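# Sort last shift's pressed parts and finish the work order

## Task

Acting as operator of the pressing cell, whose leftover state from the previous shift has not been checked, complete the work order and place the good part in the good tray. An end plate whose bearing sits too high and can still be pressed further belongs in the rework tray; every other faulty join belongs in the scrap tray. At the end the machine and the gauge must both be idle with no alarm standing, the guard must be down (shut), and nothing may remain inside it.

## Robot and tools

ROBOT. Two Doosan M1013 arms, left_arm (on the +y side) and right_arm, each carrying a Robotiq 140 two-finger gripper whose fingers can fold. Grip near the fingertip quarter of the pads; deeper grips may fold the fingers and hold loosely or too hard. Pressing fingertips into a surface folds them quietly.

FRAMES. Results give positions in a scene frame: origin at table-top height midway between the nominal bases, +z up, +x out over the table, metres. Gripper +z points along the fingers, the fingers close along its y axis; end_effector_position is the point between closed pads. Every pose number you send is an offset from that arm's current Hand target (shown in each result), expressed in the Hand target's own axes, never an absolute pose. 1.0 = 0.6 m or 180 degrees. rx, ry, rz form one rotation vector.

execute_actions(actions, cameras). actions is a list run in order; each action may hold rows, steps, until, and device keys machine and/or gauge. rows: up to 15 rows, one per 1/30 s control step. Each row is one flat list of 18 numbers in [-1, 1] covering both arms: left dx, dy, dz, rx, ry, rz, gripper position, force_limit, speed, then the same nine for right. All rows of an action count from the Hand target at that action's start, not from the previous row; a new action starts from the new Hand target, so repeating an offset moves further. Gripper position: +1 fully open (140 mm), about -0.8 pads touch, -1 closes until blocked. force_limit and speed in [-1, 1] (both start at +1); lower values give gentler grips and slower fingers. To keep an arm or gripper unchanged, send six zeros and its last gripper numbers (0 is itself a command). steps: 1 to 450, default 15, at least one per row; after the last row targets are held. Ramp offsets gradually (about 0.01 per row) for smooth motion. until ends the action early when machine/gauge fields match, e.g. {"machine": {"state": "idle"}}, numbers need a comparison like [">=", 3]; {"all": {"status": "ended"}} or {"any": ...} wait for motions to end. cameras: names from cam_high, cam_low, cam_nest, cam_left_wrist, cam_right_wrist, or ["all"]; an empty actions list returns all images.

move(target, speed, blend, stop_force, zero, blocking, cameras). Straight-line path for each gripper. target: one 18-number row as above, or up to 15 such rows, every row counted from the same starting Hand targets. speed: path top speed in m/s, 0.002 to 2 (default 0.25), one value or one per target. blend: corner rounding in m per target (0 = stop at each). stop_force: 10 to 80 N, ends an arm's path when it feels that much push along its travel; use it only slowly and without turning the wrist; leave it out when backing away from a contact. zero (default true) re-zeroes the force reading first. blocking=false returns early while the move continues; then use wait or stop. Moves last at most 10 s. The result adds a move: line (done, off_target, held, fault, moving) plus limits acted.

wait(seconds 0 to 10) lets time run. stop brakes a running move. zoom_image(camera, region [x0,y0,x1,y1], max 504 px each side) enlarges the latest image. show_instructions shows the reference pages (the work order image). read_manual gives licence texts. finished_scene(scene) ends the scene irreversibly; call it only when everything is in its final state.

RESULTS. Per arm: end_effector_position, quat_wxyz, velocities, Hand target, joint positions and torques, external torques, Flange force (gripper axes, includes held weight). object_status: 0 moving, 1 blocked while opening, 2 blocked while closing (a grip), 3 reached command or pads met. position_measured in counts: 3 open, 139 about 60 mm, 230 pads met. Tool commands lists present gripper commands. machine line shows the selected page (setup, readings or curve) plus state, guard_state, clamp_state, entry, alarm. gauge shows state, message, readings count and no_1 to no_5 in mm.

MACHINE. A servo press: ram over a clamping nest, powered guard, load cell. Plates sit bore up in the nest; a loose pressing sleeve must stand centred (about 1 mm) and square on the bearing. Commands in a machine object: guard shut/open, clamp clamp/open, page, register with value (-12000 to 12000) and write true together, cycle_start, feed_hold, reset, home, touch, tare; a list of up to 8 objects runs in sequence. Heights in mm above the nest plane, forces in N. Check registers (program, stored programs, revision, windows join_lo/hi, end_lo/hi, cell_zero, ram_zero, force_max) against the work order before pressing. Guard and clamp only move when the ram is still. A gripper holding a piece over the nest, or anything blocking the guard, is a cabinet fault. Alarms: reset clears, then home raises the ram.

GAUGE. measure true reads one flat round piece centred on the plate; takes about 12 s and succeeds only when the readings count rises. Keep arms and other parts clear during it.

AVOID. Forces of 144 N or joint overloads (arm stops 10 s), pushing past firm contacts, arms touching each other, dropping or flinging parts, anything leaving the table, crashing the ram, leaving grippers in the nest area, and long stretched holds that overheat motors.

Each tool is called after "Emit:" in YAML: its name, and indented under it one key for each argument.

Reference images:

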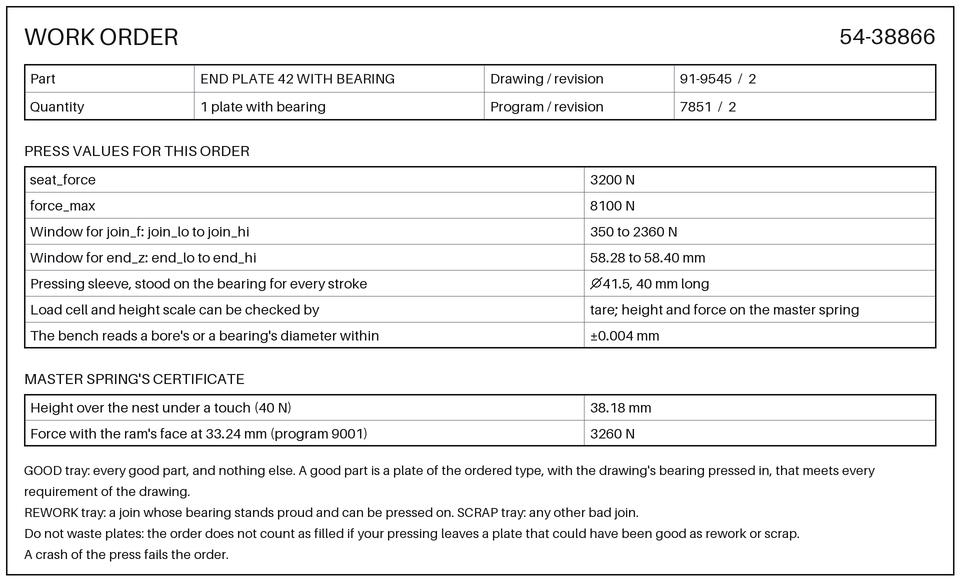

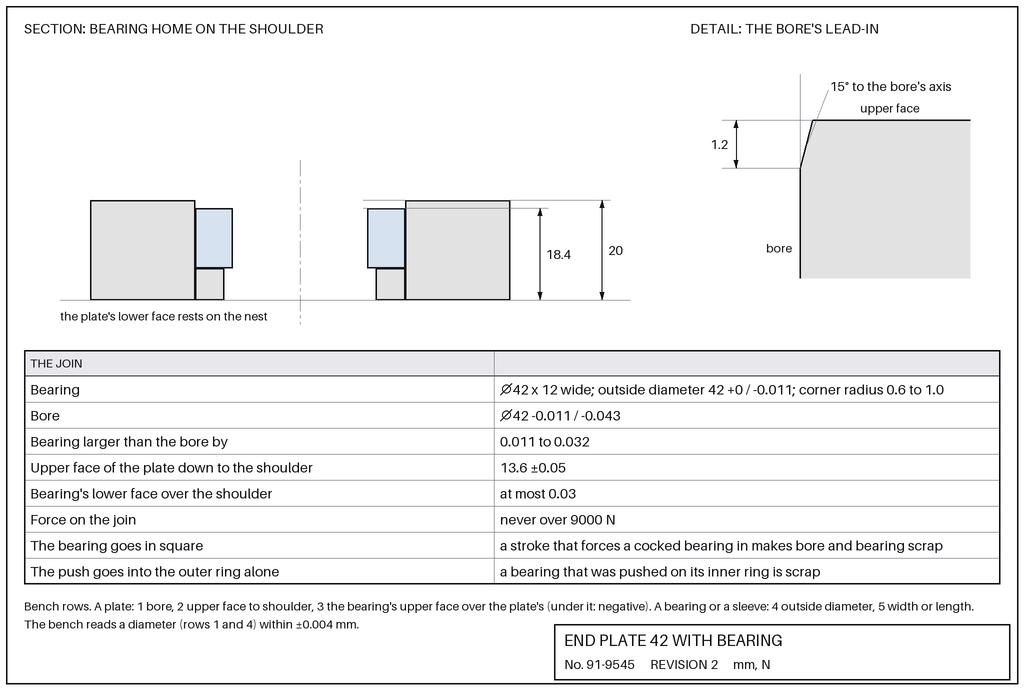

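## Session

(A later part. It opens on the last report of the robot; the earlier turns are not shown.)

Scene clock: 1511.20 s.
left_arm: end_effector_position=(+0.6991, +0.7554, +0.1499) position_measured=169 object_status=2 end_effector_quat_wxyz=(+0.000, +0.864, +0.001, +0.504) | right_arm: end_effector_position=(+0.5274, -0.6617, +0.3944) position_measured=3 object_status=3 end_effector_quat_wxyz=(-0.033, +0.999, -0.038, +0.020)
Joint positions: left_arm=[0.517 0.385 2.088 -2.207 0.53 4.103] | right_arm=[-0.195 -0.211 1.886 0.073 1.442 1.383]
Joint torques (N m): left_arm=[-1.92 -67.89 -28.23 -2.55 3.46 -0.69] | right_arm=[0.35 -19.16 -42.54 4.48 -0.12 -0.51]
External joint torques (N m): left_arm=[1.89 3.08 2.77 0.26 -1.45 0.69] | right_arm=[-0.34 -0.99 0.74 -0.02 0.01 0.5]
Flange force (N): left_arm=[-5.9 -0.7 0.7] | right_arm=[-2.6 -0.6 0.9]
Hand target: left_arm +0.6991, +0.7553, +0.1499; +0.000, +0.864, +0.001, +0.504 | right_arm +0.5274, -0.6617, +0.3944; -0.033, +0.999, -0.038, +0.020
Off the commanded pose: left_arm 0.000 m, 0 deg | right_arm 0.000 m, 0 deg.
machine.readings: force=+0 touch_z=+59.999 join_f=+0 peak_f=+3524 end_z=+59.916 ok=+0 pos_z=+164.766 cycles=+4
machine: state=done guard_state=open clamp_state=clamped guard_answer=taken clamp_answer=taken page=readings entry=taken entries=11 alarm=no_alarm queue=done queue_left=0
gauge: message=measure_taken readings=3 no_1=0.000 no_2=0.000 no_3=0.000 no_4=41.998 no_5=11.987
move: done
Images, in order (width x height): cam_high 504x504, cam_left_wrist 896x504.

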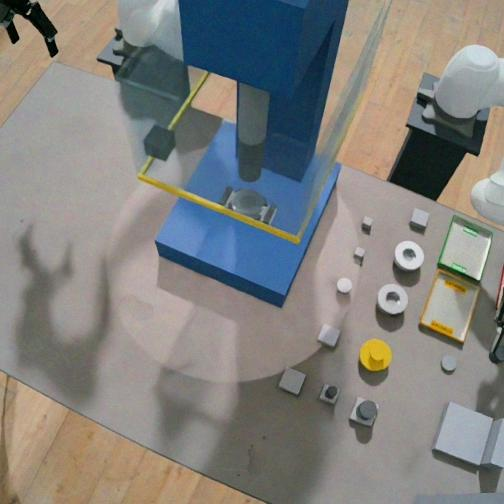

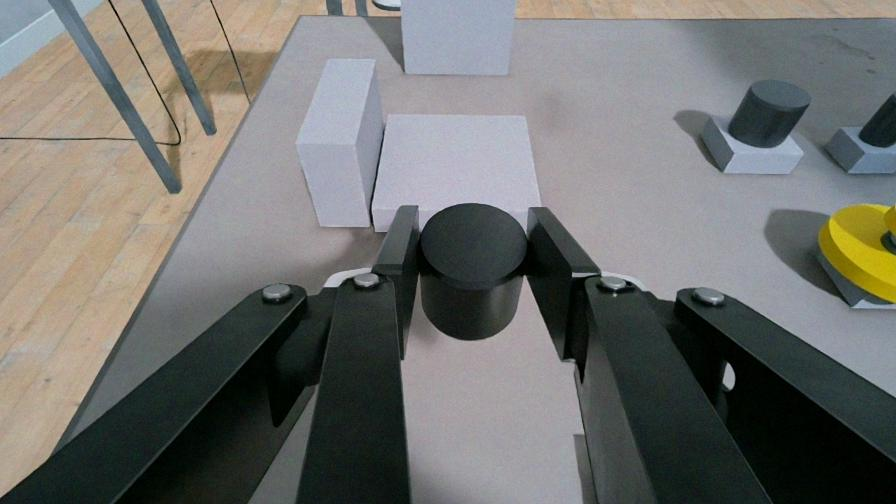

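Emit:
move:
  target: [0.0816,-0.0028,0.314,0,0,0,-1,-0.2,-1,0,0,0,0,0,0,1,1,1]
  speed: 0.12

Emit:
move:
  target: [-0.047,0,0.0266,0,0,0,-1,-0.2,-1,0,0,0,0,0,0,1,1,1]
  speed: 0.01
  stop_force: 10
  cameras: ["cam_left_wrist"]

Scene clock: 1519.53 s.
left_arm: end_effector_position=(+0.8872, +0.7573, +0.0999) position_measured=169 object_status=2 end_effector_quat_wxyz=(+0.000, +0.864, +0.001, +0.504) | right_arm: end_effector_position=(+0.5274, -0.6617, +0.3944) position_measured=3 object_status=3 end_effector_quat_wxyz=(-0.033, +0.999, -0.038, +0.020)
Joint positions: left_arm=[0.401 0.639 1.761 -2.273 0.425 4.077] | right_arm=[-0.195 -0.211 1.886 0.073 1.442 1.383]
Joint torques (N m): left_arm=[-1.87 -94.98 -31.04 -2.65 3.41 -0.6] | right_arm=[0.56 -19.52 -42.44 4.5 -0.14 -0.53]
External joint torques (N m): left_arm=[1.83 4.24 2.57 0.15 -1.43 0.6] | right_arm=[-0.54 -0.67 0.62 -0.03 0.02 0.53]
Flange force (N): left_arm=[-5.5 -0.6 1.8] | right_arm=[-2.0 -0.1 0.7]
Hand target: left_arm +0.8872, +0.7573, +0.0999; +0.000, +0.864, +0.001, +0.504 | right_arm +0.5274, -0.6617, +0.3944; -0.033, +0.999, -0.038, +0.020
Off the commanded pose: left_arm 0.000 m, 0 deg | right_arm 0.000 m, 0 deg.
machine.readings: force=+0 touch_z=+59.999 join_f=+0 peak_f=+3524 end_z=+59.916 ok=+0 pos_z=+164.766 cycles=+4
machine: state=done guard_state=open clamp_state=clamped guard_answer=taken clamp_answer=taken page=readings entry=taken entries=11 alarm=no_alarm queue=done queue_left=0
gauge: message=measure_taken readings=3 no_1=0.000 no_2=0.000 no_3=0.000 no_4=41.998 no_5=11.987
move: done

Scene clock: 1522.73 s.
left_arm: end_effector_position=(+0.8874, +0.7572, +0.0745) position_measured=169 object_status=2 end_effector_quat_wxyz=(+0.000, +0.863, +0.001, +0.504) | right_arm: end_effector_position=(+0.5274, -0.6617, +0.3944) position_measured=3 object_status=3 end_effector_quat_wxyz=(-0.033, +0.999, -0.038, +0.020)
Joint positions: left_arm=[0.401 0.671 1.766 -2.332 0.451 4.143] | right_arm=[-0.195 -0.211 1.886 0.073 1.442 1.383]
Joint torques (N m): left_arm=[-4.12 -80.7 -22.11 -1.56 0.32 -0.69] | right_arm=[0.44 -19.58 -42.42 4.5 -0.08 -0.53]
External joint torques (N m): left_arm=[4.11 -11.4 -5.09 -0.95 1.74 0.69] | right_arm=[-0.48 -0.56 0.61 -0.04 -0.04 0.52]
Flange force (N): left_arm=[5.6 -1.2 -10.1] | right_arm=[-1.7 -0.2 0.9]
Hand target: left_arm +0.8874, +0.7573, +0.0744; +0.000, +0.863, +0.001, +0.504 (not the last commanded pose) | right_arm +0.5274, -0.6617, +0.3944; -0.033, +0.999, -0.038, +0.020
Off the commanded pose: left_arm 0.007 m, 0 deg | right_arm 0.000 m, 0 deg.
machine.readings: force=+0 touch_z=+59.999 join_f=+0 peak_f=+3524 end_z=+59.916 ok=+0 pos_z=+164.766 cycles=+4
machine: state=done guard_state=open clamp_state=clamped guard_answer=taken clamp_answer=taken page=readings entry=taken entries=11 alarm=no_alarm queue=done queue_left=0
gauge: message=measure_taken readings=3 no_1=0.000 no_2=0.000 no_3=0.000 no_4=41.998 no_5=11.987
move: contact (left_arm)
Images, in order (width x height): cam_left_wrist 896x504.

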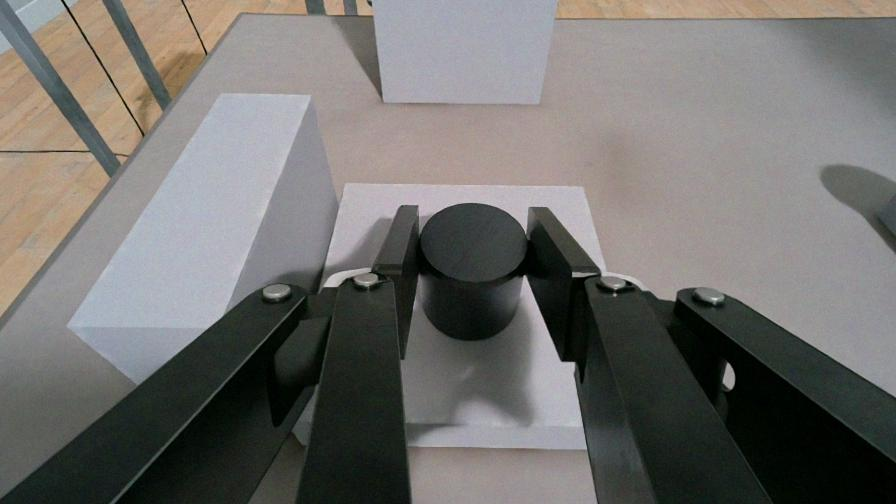

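Emit:
execute_actions:
  actions:
    - {"rows":[[0,0,0,0,0,0,-0.1,-1,-1,0,0,0,0,0,0,1,1,1]],"steps":60}

Emit:
move:
  target:
    - [0,0,-0.1,0,0,0,-0.1,-1,-1,0,0,0,0,0,0,1,1,1]
    - [0,0,-0.4,0,0,0,-0.1,-1,-1,0,0,0,0,0,0,1,1,1]
  speed: [0.06,0.2]
  blend: 0.02

Emit:
execute_actions:
  actions:
    - {"gauge":{"measure":true},"steps":420,"until":{"gauge":{"readings":["=",4]}}}
  cameras: ["cam_left_wrist"]

Scene clock: 1530.70 s.
left_arm: end_effector_position=(+0.8874, +0.7572, +0.0744) position_measured=141 object_status=3 end_effector_quat_wxyz=(+0.000, +0.864, +0.001, +0.504) | right_arm: end_effector_position=(+0.5274, -0.6617, +0.3944) position_measured=3 object_status=3 end_effector_quat_wxyz=(-0.033, +0.999, -0.038, +0.020)
Joint positions: left_arm=[0.401 0.671 1.766 -2.332 0.45 4.143] | right_arm=[-0.195 -0.211 1.886 0.073 1.442 1.383]
Joint torques (N m): left_arm=[-2.02 -92.03 -27.46 -2.39 2.43 -0.61] | right_arm=[0.74 -19.29 -42.42 4.49 -0.15 -0.44]
External joint torques (N m): left_arm=[1.99 -0.09 0.17 -0.13 -0.37 0.6] | right_arm=[-0.79 -0.92 0.49 -0.02 0.03 0.44]
Flange force (N): left_arm=[-2.0 -0.6 -1.0] | right_arm=[-2.4 0.6 0.4]
Hand target: left_arm +0.8874, +0.7573, +0.0744; +0.000, +0.863, +0.001, +0.504 | right_arm +0.5274, -0.6617, +0.3944; -0.033, +0.999, -0.038, +0.020
Off the commanded pose: left_arm 0.000 m, 0 deg | right_arm 0.000 m, 0 deg.
machine.readings: force=+0 touch_z=+59.999 join_f=+0 peak_f=+3524 end_z=+59.916 ok=+0 pos_z=+164.766 cycles=+4
machine: state=done guard_state=open clamp_state=clamped guard_answer=taken clamp_answer=taken page=readings entry=taken entries=11 alarm=no_alarm queue=done queue_left=0
gauge: message=measure_taken readings=3 no_1=0.000 no_2=0.000 no_3=0.000 no_4=41.998 no_5=11.987

Scene clock: 1533.07 s.
left_arm: end_effector_position=(+0.6783, +0.7570, +0.1923) position_measured=141 object_status=3 end_effector_quat_wxyz=(+0.000, +0.864, +0.001, +0.504) | right_arm: end_effector_position=(+0.5274, -0.6617, +0.3944) position_measured=3 object_status=3 end_effector_quat_wxyz=(-0.033, +0.999, -0.038, +0.020)
Joint positions: left_arm=[0.537 0.305 2.098 -2.075 0.503 3.969] | right_arm=[-0.195 -0.211 1.886 0.073 1.442 1.383]
Joint torques (N m): left_arm=[-2.06 -59.42 -27.84 -2.09 2.15 -0.69] | right_arm=[0.47 -19.29 -42.51 4.48 -0.1 -0.51]
External joint torques (N m): left_arm=[2.04 0.25 0.09 -0.12 -0.35 0.68] | right_arm=[-0.44 -0.94 0.62 0 -0.02 0.5]
Flange force (N): left_arm=[-3.3 -1.5 0.0] | right_arm=[-2.4 -0.3 0.8]
Hand target: left_arm +0.6783, +0.7570, +0.1924; +0.000, +0.863, +0.001, +0.504 | right_arm +0.5274, -0.6617, +0.3944; -0.033, +0.999, -0.038, +0.020
Off the commanded pose: left_arm 0.000 m, 0 deg | right_arm 0.000 m, 0 deg.
machine.readings: force=+0 touch_z=+59.999 join_f=+0 peak_f=+3524 end_z=+59.916 ok=+0 pos_z=+164.766 cycles=+4
machine: state=done guard_state=open clamp_state=clamped guard_answer=taken clamp_answer=taken page=readings entry=taken entries=11 alarm=no_alarm queue=done queue_left=0
gauge: message=measure_taken readings=3 no_1=0.000 no_2=0.000 no_3=0.000 no_4=41.998 no_5=11.987
move: done

Scene clock: 1545.27 s.
left_arm: end_effector_position=(+0.6783, +0.7570, +0.1924) position_measured=141 object_status=3 end_effector_quat_wxyz=(+0.000, +0.863, +0.001, +0.504) | right_arm: end_effector_position=(+0.5274, -0.6617, +0.3944) position_measured=3 object_status=3 end_effector_quat_wxyz=(-0.033, +0.999, -0.038, +0.020)
Joint positions: left_arm=[0.537 0.305 2.098 -2.075 0.503 3.969] | right_arm=[-0.195 -0.211 1.886 0.073 1.442 1.383]
Joint torques (N m): left_arm=[-1.96 -58.87 -27.89 -2.06 2.19 -0.59] | right_arm=[0.69 -19.72 -42.32 4.48 -0.1 -0.47]
External joint torques (N m): left_arm=[1.95 -0.23 0.18 -0.14 -0.39 0.59] | right_arm=[-0.69 -0.6 0.3 0.01 -0.02 0.47]
Flange force (N): left_arm=[-2.7 -1.1 -0.8] | right_arm=[-1.5 0.4 0.3]
Hand target: left_arm +0.6783, +0.7570, +0.1924; +0.000, +0.863, +0.001, +0.504 | right_arm +0.5274, -0.6617, +0.3944; -0.033, +0.999, -0.038, +0.020
Tool commands: left_gripper/position=-0.1 left_gripper/force_limit=-1.0 left_gripper/speed=-1.0 right_gripper/position=+1.0 right_gripper/force_limit=+1.0 right_gripper/speed=+1.0
Off the commanded pose: left_arm 0.000 m, 0 deg | right_arm 0.000 m, 0 deg.
machine.readings: force=+0 touch_z=+59.999 join_f=+0 peak_f=+3524 end_z=+59.916 ok=+0 pos_z=+164.766 cycles=+4
machine: state=done guard_state=open clamp_state=clamped guard_answer=taken clamp_answer=taken page=readings entry=taken entries=11 alarm=no_alarm queue=done queue_left=0
gauge: message=measure_taken readings=4 no_1=0.000 no_2=0.000 no_3=0.000 no_4=41.499 no_5=39.992
Images, in order (width x height): cam_left_wrist 896x504.

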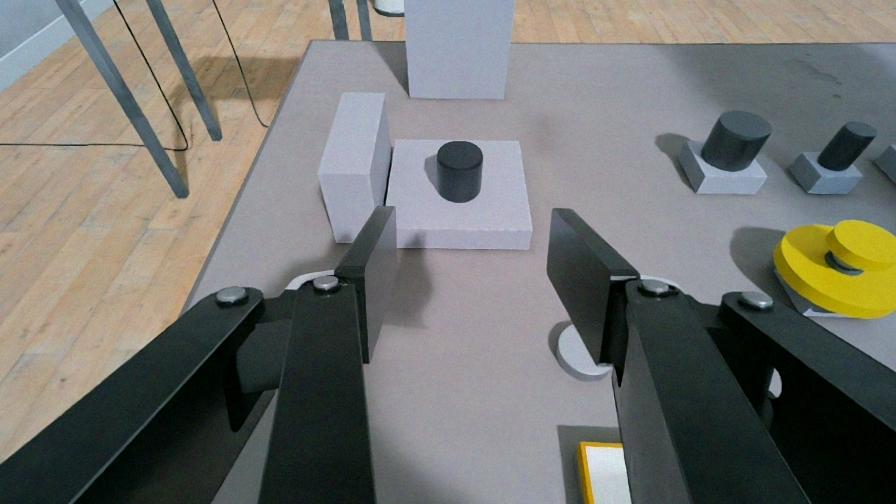

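Emit:
execute_actions:
  actions: []
  cameras: ["cam_nest"]

Emit:
zoom_image:
  camera: "cam_nest"
  region: [166, 190, 286, 310]

Emit:
zoom_image:
  camera: "cam_nest"
  region: [196, 240, 256, 300]

Scene clock: 1579.70 s.
left_arm: end_effector_position=(+0.6783, +0.7570, +0.1924) position_measured=141 object_status=3 end_effector_quat_wxyz=(+0.000, +0.863, +0.001, +0.504) | right_arm: end_effector_position=(+0.5274, -0.6617, +0.3944) position_measured=3 object_status=3 end_effector_quat_wxyz=(-0.033, +0.999, -0.038, +0.020)
Joint positions: left_arm=[0.537 0.305 2.098 -2.075 0.503 3.969] | right_arm=[-0.195 -0.211 1.886 0.073 1.442 1.383]
Joint velocities: within noise
Joint torques (N m): left_arm=[-1.89 -58.76 -27.84 -2.04 2.19 -0.65] | right_arm=[0.32 -19.48 -42.39 4.44 -0.12 -0.46]
External joint torques (N m): left_arm=[1.89 -0.36 0.21 -0.16 -0.39 0.65] | right_arm=[-0.36 -0.62 0.65 0.02 0.01 0.46]
Flange force (N): left_arm=[-2.9 -0.7 -0.9] | right_arm=[-1.9 -0.4 0.8]
Hand target: left_arm +0.6783, +0.7570, +0.1924; +0.000, +0.863, +0.001, +0.504 | right_arm +0.5274, -0.6617, +0.3944; -0.033, +0.999, -0.038, +0.020
Tool commands: left_gripper/position=-0.1 left_gripper/force_limit=-1.0 left_gripper/speed=-1.0 right_gripper/position=+1.0 right_gripper/force_limit=+1.0 right_gripper/speed=+1.0
Off the commanded pose: left_arm 0.000 m, 0 deg | right_arm 0.000 m, 0 deg.
machine.readings: force=+0 touch_z=+59.999 join_f=+0 peak_f=+3524 end_z=+59.916 ok=+0 pos_z=+164.766 cycles=+4
machine: state=done guard_state=open clamp_state=clamped guard_answer=taken clamp_answer=taken page=readings entry=taken entries=11 alarm=no_alarm queue=done queue_left=0
gauge: message=measure_taken readings=4 no_1=0.000 no_2=0.000 no_3=0.000 no_4=41.499 no_5=39.992
Images, in order (width x height): cam_nest 504x504.

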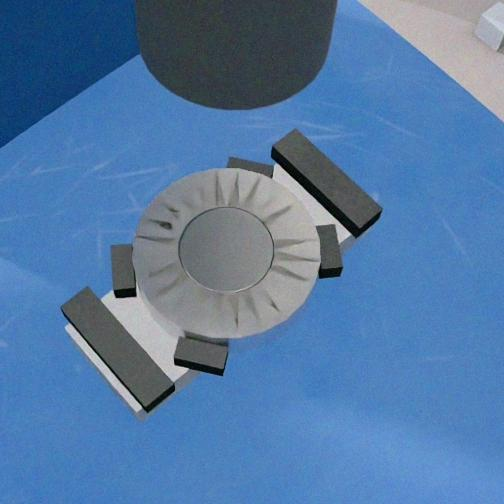

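Scaled by 4.200 from the camera's 504x504 image, which has a finer 720x720 frame.

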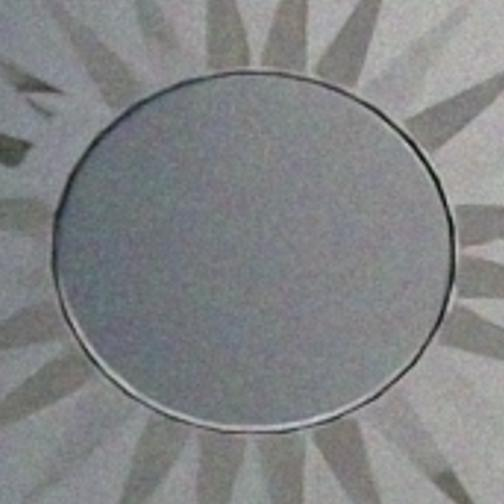

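Scaled by 8.400 from the camera's 504x504 image, which has a finer 720x720 frame.

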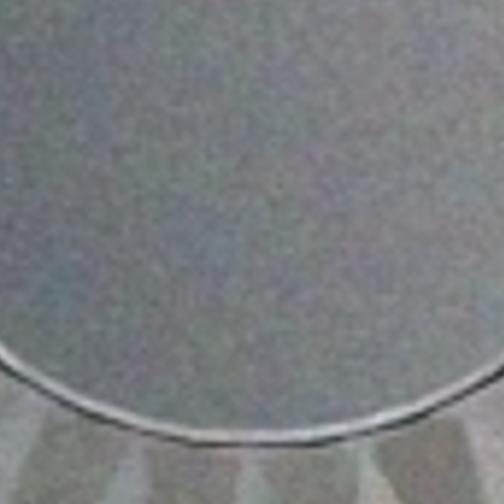

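Emit:
move:
  target:
    - [0,0,0.3,0,0,0,-0.1,-1,-1,0,0,0,0,0,0,1,1,1]
    - [0,0,0.4,0,0,0,-0.1,-1,-1,0,0,0,0,0,0,1,1,1]
  speed: [0.2,0.06]
  blend: 0.02

Emit:
execute_actions:
  actions:
    - {"rows":[[0,0,0,0,0,0,-1,-0.2,-1,0,0,0,0,0,0,1,1,1]],"steps":80}
  cameras: ["cam_left_wrist"]

Emit:
move:
  target:
    - [0.0726,0,-0.0411,0,0,0,-1,-0.2,-1,0,0,0,0,0,0,1,1,1]
    - [-0.0475,0.0028,-0.3351,0,0,0,-1,-0.2,-1,0,0,0,0,0,0,1,1,1]
  speed: [0.06,0.15]
  blend: 0.02

Scene clock: 1596.37 s.
left_arm: end_effector_position=(+0.8874, +0.7573, +0.0745) position_measured=141 object_status=3 end_effector_quat_wxyz=(+0.000, +0.863, +0.001, +0.504) | right_arm: end_effector_position=(+0.5274, -0.6617, +0.3944) position_measured=3 object_status=3 end_effector_quat_wxyz=(-0.033, +0.999, -0.038, +0.020)
Joint positions: left_arm=[0.401 0.67 1.766 -2.332 0.45 4.143] | right_arm=[-0.195 -0.211 1.886 0.073 1.442 1.383]
Joint torques (N m): left_arm=[-1.98 -91.7 -27.42 -2.36 2.44 -0.63] | right_arm=[0.43 -19.46 -42.61 4.47 -0.15 -0.49]
External joint torques (N m): left_arm=[1.95 -0.35 0.34 -0.14 -0.39 0.63] | right_arm=[-0.44 -0.72 0.78 0 0.04 0.48]
Flange force (N): left_arm=[-2.1 -0.2 -1.7] | right_arm=[-2.3 -0.3 1.0]
Hand target: left_arm +0.8874, +0.7573, +0.0744; +0.000, +0.863, +0.001, +0.504 | right_arm +0.5274, -0.6617, +0.3944; -0.033, +0.999, -0.038, +0.020
Off the commanded pose: left_arm 0.000 m, 0 deg | right_arm 0.000 m, 0 deg.
machine.readings: force=+0 touch_z=+59.999 join_f=+0 peak_f=+3524 end_z=+59.916 ok=+0 pos_z=+164.766 cycles=+4
machine: state=done guard_state=open clamp_state=clamped guard_answer=taken clamp_answer=taken page=readings entry=taken entries=11 alarm=no_alarm queue=done queue_left=0
gauge: message=measure_taken readings=4 no_1=0.000 no_2=0.000 no_3=0.000 no_4=41.499 no_5=39.992
move: done

Scene clock: 1599.23 s.
left_arm: end_effector_position=(+0.8874, +0.7573, +0.0745) position_measured=169 object_status=2 end_effector_quat_wxyz=(+0.000, +0.863, +0.001, +0.504) | right_arm: end_effector_position=(+0.5274, -0.6617, +0.3944) position_measured=3 object_status=3 end_effector_quat_wxyz=(-0.033, +0.999, -0.038, +0.020)
Joint positions: left_arm=[0.401 0.671 1.766 -2.332 0.45 4.143] | right_arm=[-0.195 -0.211 1.886 0.073 1.442 1.383]
Joint torques (N m): left_arm=[-2.45 -89.46 -26.99 -2.31 2.11 -0.66] | right_arm=[0.09 -19.46 -42.49 4.47 -0.16 -0.53]
External joint torques (N m): left_arm=[2.44 -2.69 -0.32 -0.2 -0.04 0.66] | right_arm=[-0.05 -0.89 0.36 0.03 0.03 0.53]
Flange force (N): left_arm=[-0.7 -0.2 -4.3] | right_arm=[-1.8 -1.3 0.3]
Hand target: left_arm +0.8874, +0.7573, +0.0744; +0.000, +0.863, +0.001, +0.504 | right_arm +0.5274, -0.6617, +0.3944; -0.033, +0.999, -0.038, +0.020
Off the commanded pose: left_arm 0.000 m, 0 deg | right_arm 0.000 m, 0 deg.
machine.readings: force=+0 touch_z=+59.999 join_f=+0 peak_f=+3524 end_z=+59.916 ok=+0 pos_z=+164.766 cycles=+4
machine: state=done guard_state=open clamp_state=clamped guard_answer=taken clamp_answer=taken page=readings entry=taken entries=11 alarm=no_alarm queue=done queue_left=0
gauge: message=measure_taken readings=4 no_1=0.000 no_2=0.000 no_3=0.000 no_4=41.499 no_5=39.992
Images, in order (width x height): cam_left_wrist 896x504.

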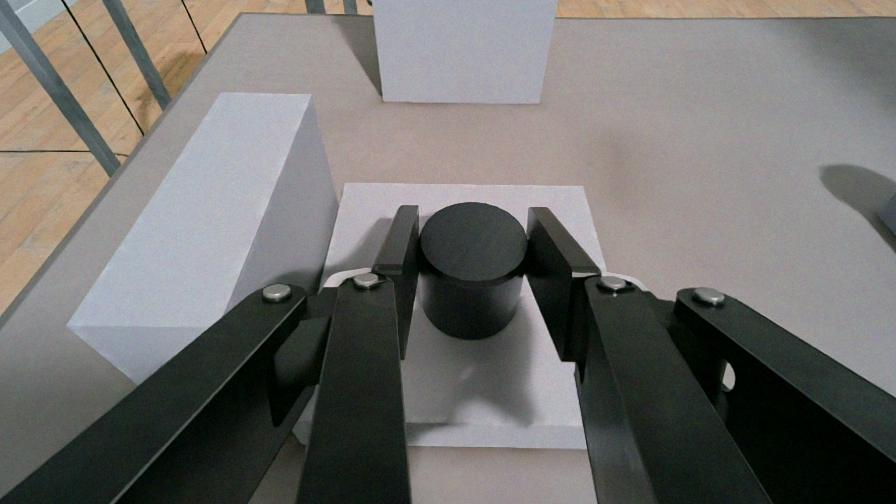

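Scene clock: 1601.70 s.
left_arm: end_effector_position=(+0.6983, +0.7553, +0.1484) position_measured=169 object_status=2 end_effector_quat_wxyz=(+0.000, +0.863, +0.001, +0.504) | right_arm: end_effector_position=(+0.5274, -0.6617, +0.3944) position_measured=3 object_status=3 end_effector_quat_wxyz=(-0.033, +0.999, -0.038, +0.020)
Joint positions: left_arm=[0.517 0.387 2.091 -2.211 0.533 4.108] | right_arm=[-0.195 -0.211 1.886 0.073 1.442 1.383]
Joint torques (N m): left_arm=[-1.84 -69.43 -28.53 -2.57 3.47 -0.64] | right_arm=[0.69 -19.32 -42.59 4.54 -0.12 -0.5]
External joint torques (N m): left_arm=[1.78 4.69 3.14 0.27 -1.45 0.64] | right_arm=[-0.64 -0.96 0.64 -0.06 0 0.49]
Flange force (N): left_arm=[-7.4 -1.3 2.8] | right_arm=[-2.5 0.1 0.7]
Hand target: left_arm +0.6982, +0.7553, +0.1484; +0.000, +0.863, +0.001, +0.504 | right_arm +0.5274, -0.6617, +0.3944; -0.033, +0.999, -0.038, +0.020
Off the commanded pose: left_arm 0.000 m, 0 deg | right_arm 0.000 m, 0 deg.
machine.readings: force=+0 touch_z=+59.999 join_f=+0 peak_f=+3524 end_z=+59.916 ok=+0 pos_z=+164.766 cycles=+4
machine: state=done guard_state=open clamp_state=clamped guard_answer=taken clamp_answer=taken page=readings entry=taken entries=11 alarm=no_alarm queue=done queue_left=0
gauge: message=measure_taken readings=4 no_1=0.000 no_2=0.000 no_3=0.000 no_4=41.499 no_5=39.992
move: done

Emit:
move:
  target: [0.0661,0.6588,-0.2275,-0.4355,0,0.246,-1,-0.2,-1,0,0,0,0,0,0,1,1,1]
  speed: 0.2

Scene clock: 1607.87 s.
left_arm: end_effector_position=(+0.5995, +0.3600, +0.2503) position_measured=169 object_status=2 end_effector_quat_wxyz=(+0.356, +0.611, -0.610, +0.357) | right_arm: end_effector_position=(+0.5274, -0.6617, +0.3944) position_measured=3 object_status=3 end_effector_quat_wxyz=(-0.033, +0.999, -0.038, +0.020)
Joint positions: left_arm=[0.26 0.431 1.766 -1.026 1.443 3.793] | right_arm=[-0.195 -0.211 1.886 0.073 1.442 1.383]
Joint torques (N m): left_arm=[-2.23 -77.42 -32.88 -0.92 2.58 -0.66] | right_arm=[0.67 -19.23 -42.36 4.49 -0.09 -0.5]
External joint torques (N m): left_arm=[2.24 2.26 1.4 0.8 -1.1 0.66] | right_arm=[-0.65 -1.05 0.38 0 -0.03 0.49]
Flange force (N): left_arm=[-5.6 1.4 0.0] | right_arm=[-2.3 0.2 0.3]
Hand target: left_arm +0.5995, +0.3600, +0.2503; +0.356, +0.611, -0.610, +0.357 | right_arm +0.5274, -0.6617, +0.3944; -0.033, +0.999, -0.038, +0.020
Off the commanded pose: left_arm 0.000 m, 0 deg | right_arm 0.000 m, 0 deg.
machine.readings: force=+0 touch_z=+59.999 join_f=+0 peak_f=+3524 end_z=+59.916 ok=+0 pos_z=+164.766 cycles=+4
machine: state=done guard_state=open clamp_state=clamped guard_answer=taken clamp_answer=taken page=readings entry=taken entries=11 alarm=no_alarm queue=done queue_left=0
gauge: message=measure_taken readings=4 no_1=0.000 no_2=0.000 no_3=0.000 no_4=41.499 no_5=39.992
move: done

Emit:
move:
  target:
    - [0.2270,-0.0002,0.5213,0,0,0,-1,-0.2,-1,0,0,0,0,0,0,1,1,1]
    - [0.1928,-0.0002,0.5407,0,0,0,-1,-0.2,-1,0,0,0,0,0,0,1,1,1]
  speed: [0.15,0.04]
  cameras: ["cam_nest","cam_left_wrist"]

Emit:
zoom_image:
  camera: "cam_nest"
  region: [166, 200, 286, 320]

Emit:
zoom_image:
  camera: "cam_left_wrist"
  region: [410, 270, 530, 390]

Scene clock: 1615.60 s.
left_arm: end_effector_position=(+0.6000, +0.0206, +0.1918) position_measured=169 object_status=2 end_effector_quat_wxyz=(+0.356, +0.611, -0.610, +0.357) | right_arm: end_effector_position=(+0.5274, -0.6617, +0.3944) position_measured=3 object_status=3 end_effector_quat_wxyz=(-0.033, +0.999, -0.038, +0.020)
Joint positions: left_arm=[-0.226 0.476 1.827 -1.318 1.056 3.74] | right_arm=[-0.195 -0.211 1.886 0.073 1.442 1.383]
Joint torques (N m): left_arm=[-1.89 -79.84 -31.23 -1.69 2.46 -0.62] | right_arm=[0.73 -19.28 -42.6 4.48 -0.06 -0.54]
External joint torques (N m): left_arm=[1.83 2.82 1.97 0.73 -1.08 0.62] | right_arm=[-0.79 -0.9 0.75 -0.01 -0.05 0.54]
Flange force (N): left_arm=[-5.6 0.5 0.4] | right_arm=[-2.6 0.4 1.0]
Hand target: left_arm +0.6000, +0.0206, +0.1918; +0.356, +0.611, -0.610, +0.357 | right_arm +0.5274, -0.6617, +0.3944; -0.033, +0.999, -0.038, +0.020
Off the commanded pose: left_arm 0.000 m, 0 deg | right_arm 0.000 m, 0 deg.
machine.readings: force=+0 touch_z=+59.999 join_f=+0 peak_f=+3524 end_z=+59.916 ok=+0 pos_z=+164.766 cycles=+4
machine: state=done guard_state=open clamp_state=clamped guard_answer=taken clamp_answer=taken page=readings entry=taken entries=11 alarm=no_alarm queue=done queue_left=0
gauge: message=measure_taken readings=4 no_1=0.000 no_2=0.000 no_3=0.000 no_4=41.499 no_5=39.992
move: done
Images, in order (width x height): cam_nest 504x504, cam_left_wrist 896x504.

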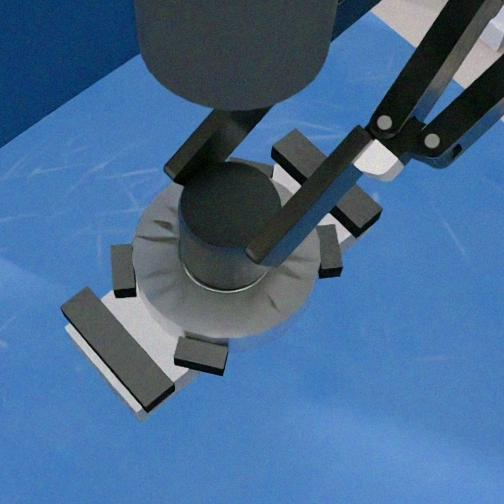

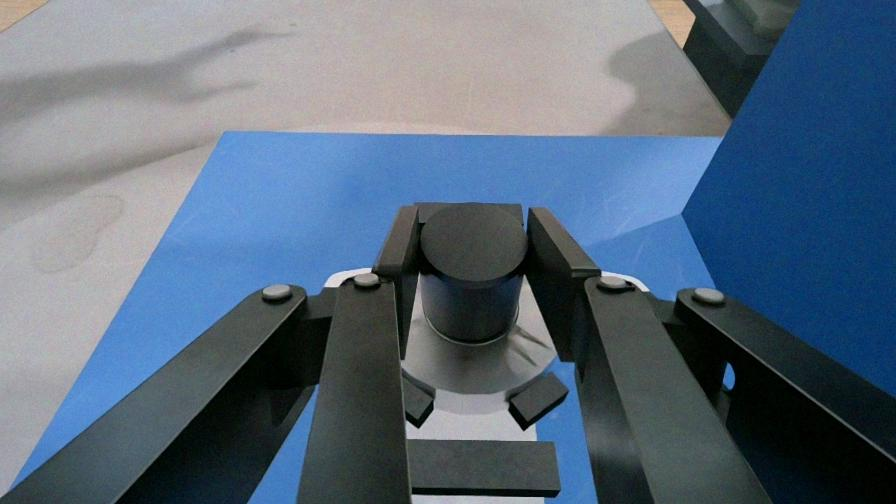

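Scaled by 4.200 from the camera's 504x504 image, which has a finer 720x720 frame.

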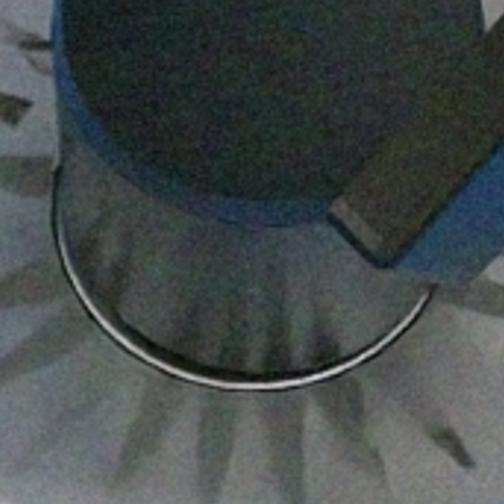

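Scaled by 4.200 from the camera's 896x504 image, which has a finer 1280x720 frame.

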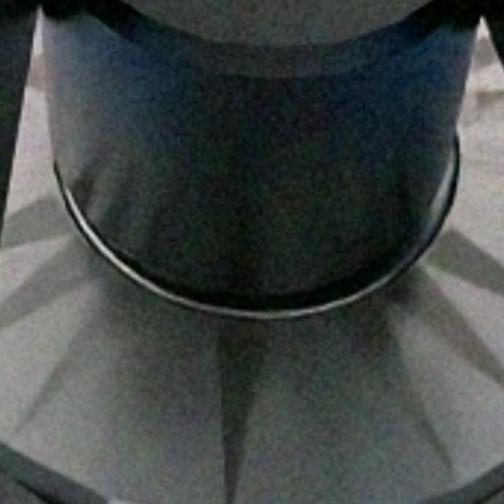

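Emit:
move:
  target: [-0.0073,0,0.0041,0,0,0,-1,-0.2,-1,0,0,0,0,0,0,1,1,1]
  speed: 0.004
  stop_force: 10
  cameras: ["cam_nest","cam_left_wrist"]

Emit:
zoom_image:
  camera: "cam_nest"
  region: [166, 200, 286, 320]

Emit:
zoom_image:
  camera: "cam_nest"
  region: [170, 240, 230, 300]

Emit:
zoom_image:
  camera: "cam_left_wrist"
  region: [410, 290, 470, 350]

Emit:
zoom_image:
  camera: "cam_left_wrist"
  region: [470, 290, 530, 350]

Scene clock: 1621.77 s.
left_arm: end_effector_position=(+0.6001, +0.0205, +0.1891) position_measured=169 object_status=2 end_effector_quat_wxyz=(+0.356, +0.611, -0.610, +0.357) | right_arm: end_effector_position=(+0.5274, -0.6617, +0.3944) position_measured=3 object_status=3 end_effector_quat_wxyz=(-0.033, +0.999, -0.038, +0.020)
Joint positions: left_arm=[-0.226 0.479 1.829 -1.321 1.054 3.746] | right_arm=[-0.195 -0.211 1.886 0.073 1.442 1.383]
Joint torques (N m): left_arm=[-2.46 -68.35 -23.2 2.15 0.04 -0.55] | right_arm=[0.86 -19.85 -42.52 4.54 -0.15 -0.52]
External joint torques (N m): left_arm=[2.41 -8.98 -6.07 -3.13 1.35 0.55] | right_arm=[-0.9 -0.46 0.46 -0.05 0.03 0.52]
Flange force (N): left_arm=[7.5 -0.5 -7.0] | right_arm=[-1.6 0.8 0.5]
Hand target: left_arm +0.6001, +0.0205, +0.1891; +0.356, +0.611, -0.610, +0.357 (not the last commanded pose) | right_arm +0.5274, -0.6617, +0.3944; -0.033, +0.999, -0.038, +0.020
Off the commanded pose: left_arm 0.002 m, 0 deg | right_arm 0.000 m, 0 deg.
machine.readings: force=+0 touch_z=+59.999 join_f=+0 peak_f=+3524 end_z=+59.916 ok=+0 pos_z=+164.766 cycles=+4
machine: state=done guard_state=open clamp_state=clamped guard_answer=taken clamp_answer=taken page=readings entry=taken entries=11 alarm=no_alarm queue=done queue_left=0
gauge: message=measure_taken readings=4 no_1=0.000 no_2=0.000 no_3=0.000 no_4=41.499 no_5=39.992
move: contact (left_arm)
Images, in order (width x height): cam_nest 504x504, cam_left_wrist 896x504.

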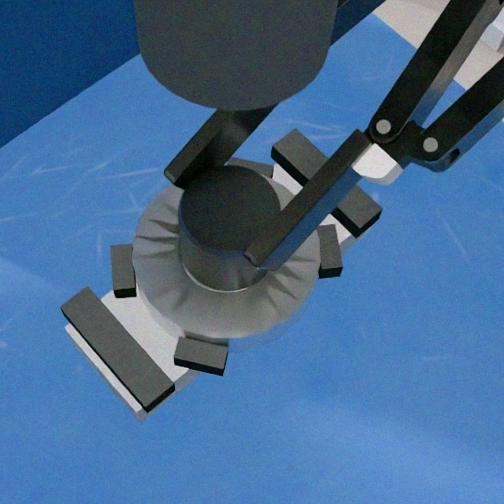

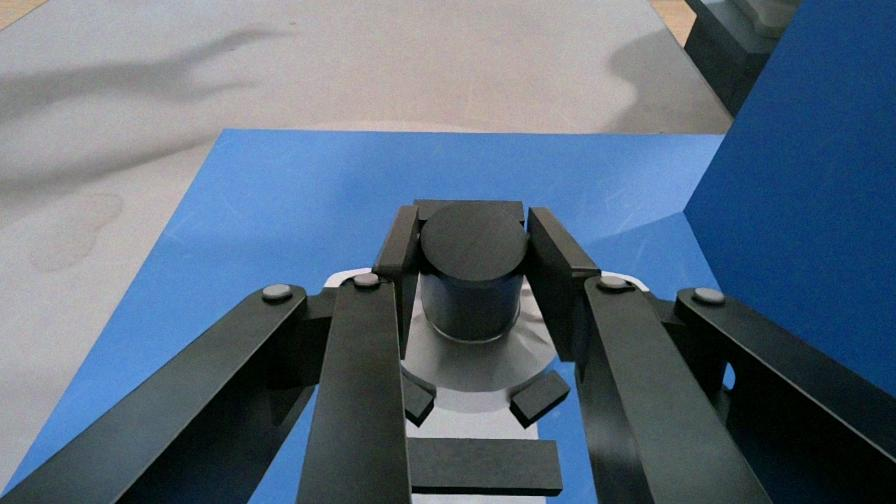

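Scaled by 4.200 from the camera's 504x504 image, which has a finer 720x720 frame.

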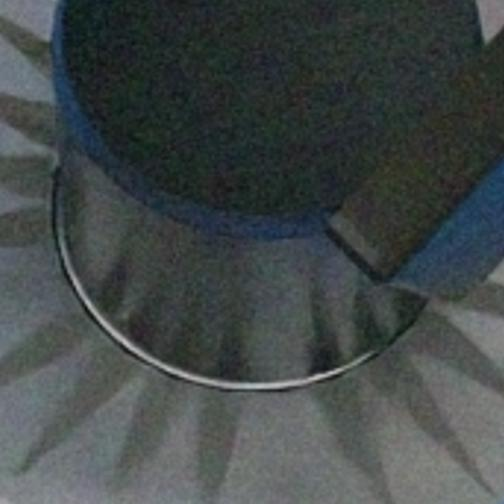

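Scaled by 8.400 from the camera's 504x504 image, which has a finer 720x720 frame.

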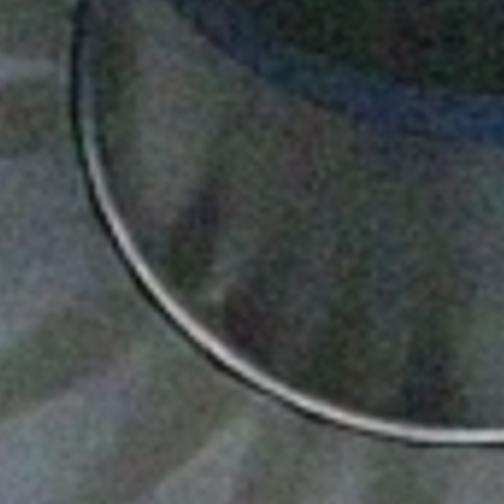

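Scaled by 8.400 from the camera's 896x504 image, which has a finer 1280x720 frame.

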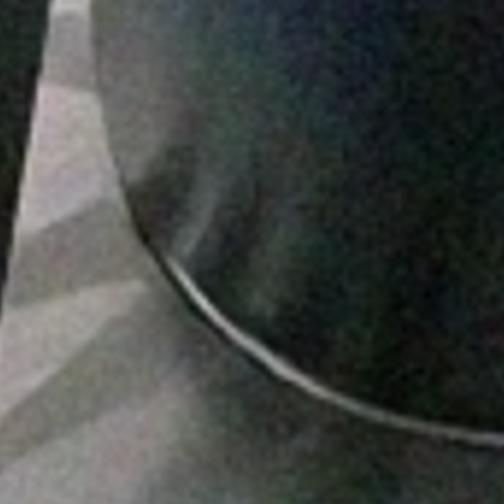

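Scaled by 8.400 from the camera's 896x504 image, which has a finer 1280x720 frame.

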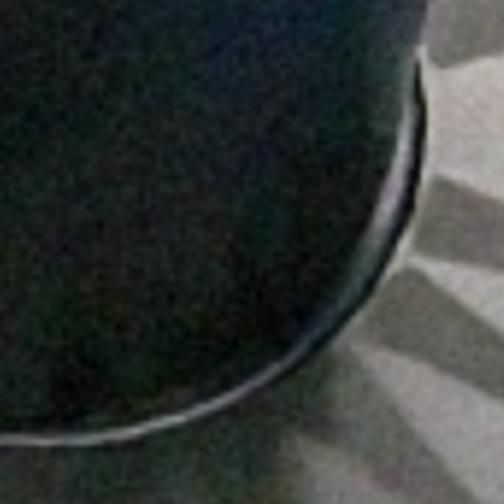

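Emit:
move:
  target: [0.0001,0.0007,0.0002,0,0,0,-1,-0.2,-1,0,0,0,0,0,0,1,1,1]
  speed: 0.01

Emit:
execute_actions:
  actions:
    - {"rows":[[0,0,0,0,0,0,-0.1,-1,-1,0,0,0,0,0,0,1,1,1]],"steps":60}
  cameras: ["cam_nest","cam_left_wrist"]

Emit:
zoom_image:
  camera: "cam_nest"
  region: [170, 240, 230, 300]

Emit:
zoom_image:
  camera: "cam_nest"
  region: [220, 240, 280, 300]

Emit:
zoom_image:
  camera: "cam_left_wrist"
  region: [410, 290, 470, 350]

Emit:
zoom_image:
  camera: "cam_left_wrist"
  region: [470, 290, 530, 350]

Scene clock: 1634.70 s.
left_arm: end_effector_position=(+0.5996, +0.0204, +0.1890) position_measured=169 object_status=2 end_effector_quat_wxyz=(+0.356, +0.611, -0.610, +0.357) | right_arm: end_effector_position=(+0.5274, -0.6617, +0.3944) position_measured=3 object_status=3 end_effector_quat_wxyz=(-0.033, +0.999, -0.038, +0.020)
Joint positions: left_arm=[-0.226 0.479 1.83 -1.322 1.054 3.746] | right_arm=[-0.195 -0.211 1.886 0.073 1.442 1.383]
Joint torques (N m): left_arm=[-2.37 -64.18 -20.98 3.28 -0.95 -0.55] | right_arm=[0.4 -19.61 -42.45 4.53 -0.15 -0.5]
External joint torques (N m): left_arm=[2.32 -12.91 -8.08 -4.25 2.33 0.55] | right_arm=[-0.42 -0.64 0.46 -0.05 0.03 0.5]
Flange force (N): left_arm=[11.6 0.5 -9.5] | right_arm=[-1.7 -0.3 0.5]
Hand target: left_arm +0.5996, +0.0204, +0.1891; +0.356, +0.611, -0.610, +0.357 | right_arm +0.5274, -0.6617, +0.3944; -0.033, +0.999, -0.038, +0.020
Off the commanded pose: left_arm 0.000 m, 0 deg | right_arm 0.000 m, 0 deg.
machine.readings: force=+0 touch_z=+59.999 join_f=+0 peak_f=+3524 end_z=+59.916 ok=+0 pos_z=+164.766 cycles=+4
machine: state=done guard_state=open clamp_state=clamped guard_answer=taken clamp_answer=taken page=readings entry=taken entries=11 alarm=no_alarm queue=done queue_left=0
gauge: message=measure_taken readings=4 no_1=0.000 no_2=0.000 no_3=0.000 no_4=41.499 no_5=39.992
move: done

Scene clock: 1636.90 s.
left_arm: end_effector_position=(+0.5996, +0.0204, +0.1891) position_measured=141 object_status=3 end_effector_quat_wxyz=(+0.356, +0.611, -0.610, +0.357) | right_arm: end_effector_position=(+0.5274, -0.6617, +0.3944) position_measured=3 object_status=3 end_effector_quat_wxyz=(-0.033, +0.999, -0.038, +0.020)
Joint positions: left_arm=[-0.226 0.479 1.83 -1.322 1.054 3.746] | right_arm=[-0.195 -0.211 1.886 0.073 1.442 1.383]
Joint torques (N m): left_arm=[-1.72 -76.81 -29.08 -0.73 1.74 -0.62] | right_arm=[0.66 -19.18 -42.67 4.53 -0.11 -0.5]
External joint torques (N m): left_arm=[1.68 -0.3 0.06 -0.23 -0.36 0.62] | right_arm=[-0.66 -1.07 0.73 -0.05 -0.01 0.5]
Flange force (N): left_arm=[-2.1 0.7 -1.4] | right_arm=[-2.8 0.2 0.9]
Hand target: left_arm +0.5996, +0.0204, +0.1891; +0.356, +0.611, -0.610, +0.357 | right_arm +0.5274, -0.6617, +0.3944; -0.033, +0.999, -0.038, +0.020
Off the commanded pose: left_arm 0.000 m, 0 deg | right_arm 0.000 m, 0 deg.
machine.readings: force=+0 touch_z=+59.999 join_f=+0 peak_f=+3524 end_z=+59.916 ok=+0 pos_z=+164.766 cycles=+4
machine: state=done guard_state=open clamp_state=clamped guard_answer=taken clamp_answer=taken page=readings entry=taken entries=11 alarm=no_alarm queue=done queue_left=0
gauge: message=measure_taken readings=4 no_1=0.000 no_2=0.000 no_3=0.000 no_4=41.499 no_5=39.992
Images, in order (width x height): cam_nest 504x504, cam_left_wrist 896x504.

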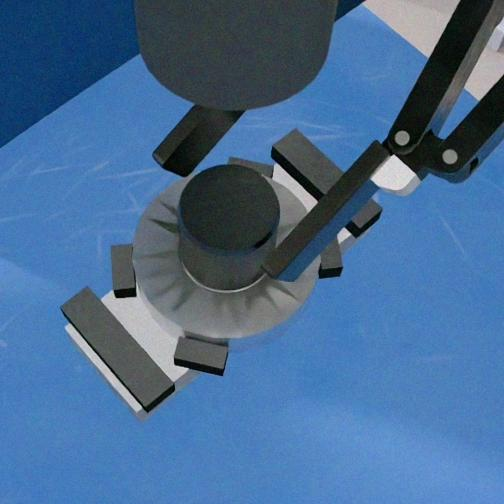

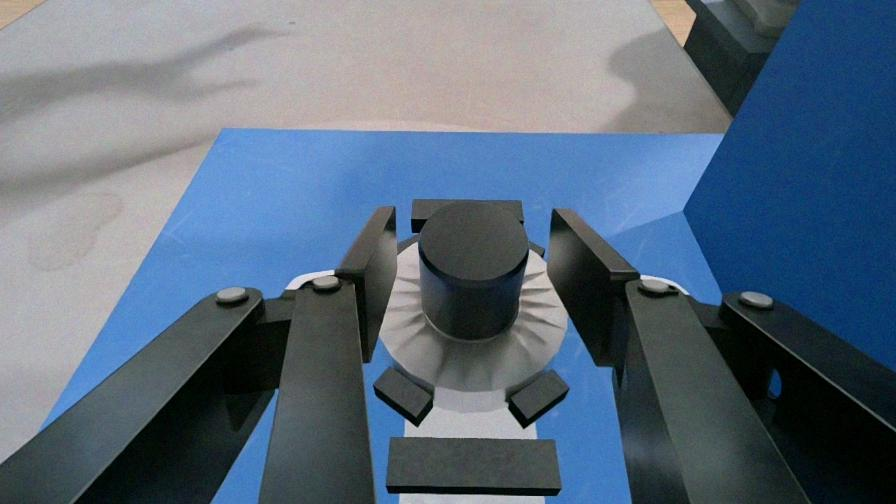

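Scaled by 8.400 from the camera's 504x504 image, which has a finer 720x720 frame.

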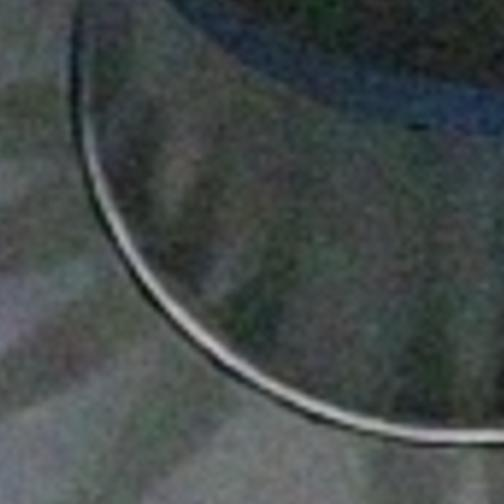

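Scaled by 8.400 from the camera's 504x504 image, which has a finer 720x720 frame.

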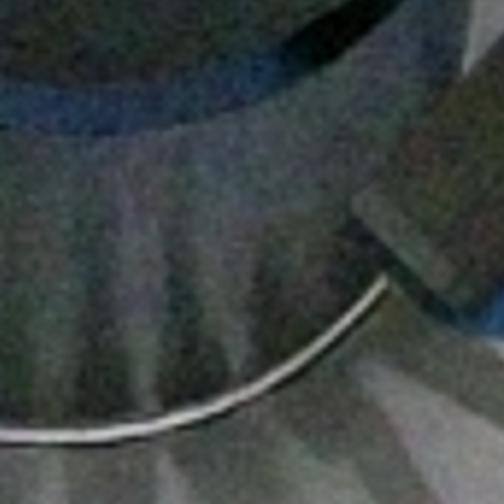

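Scaled by 8.400 from the camera's 896x504 image, which has a finer 1280x720 frame.

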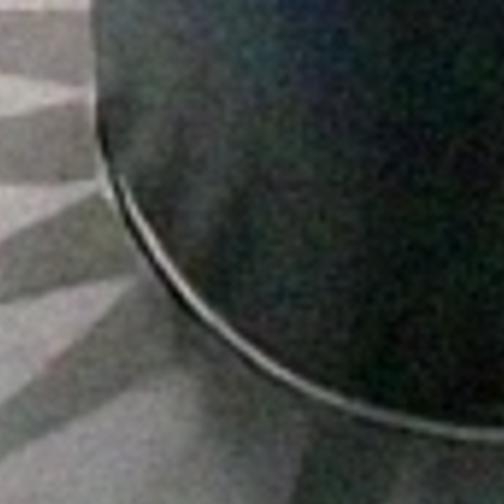

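Scaled by 8.400 from the camera's 896x504 image, which has a finer 1280x720 frame.

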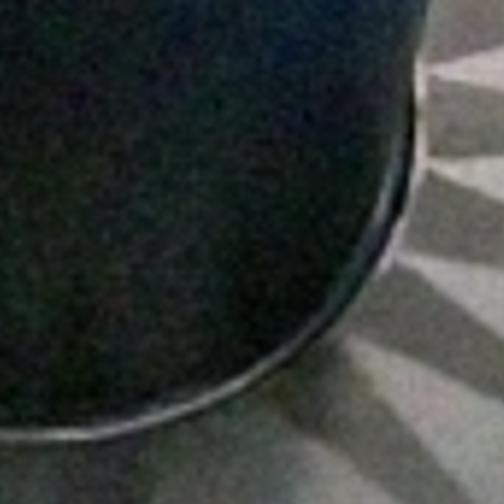

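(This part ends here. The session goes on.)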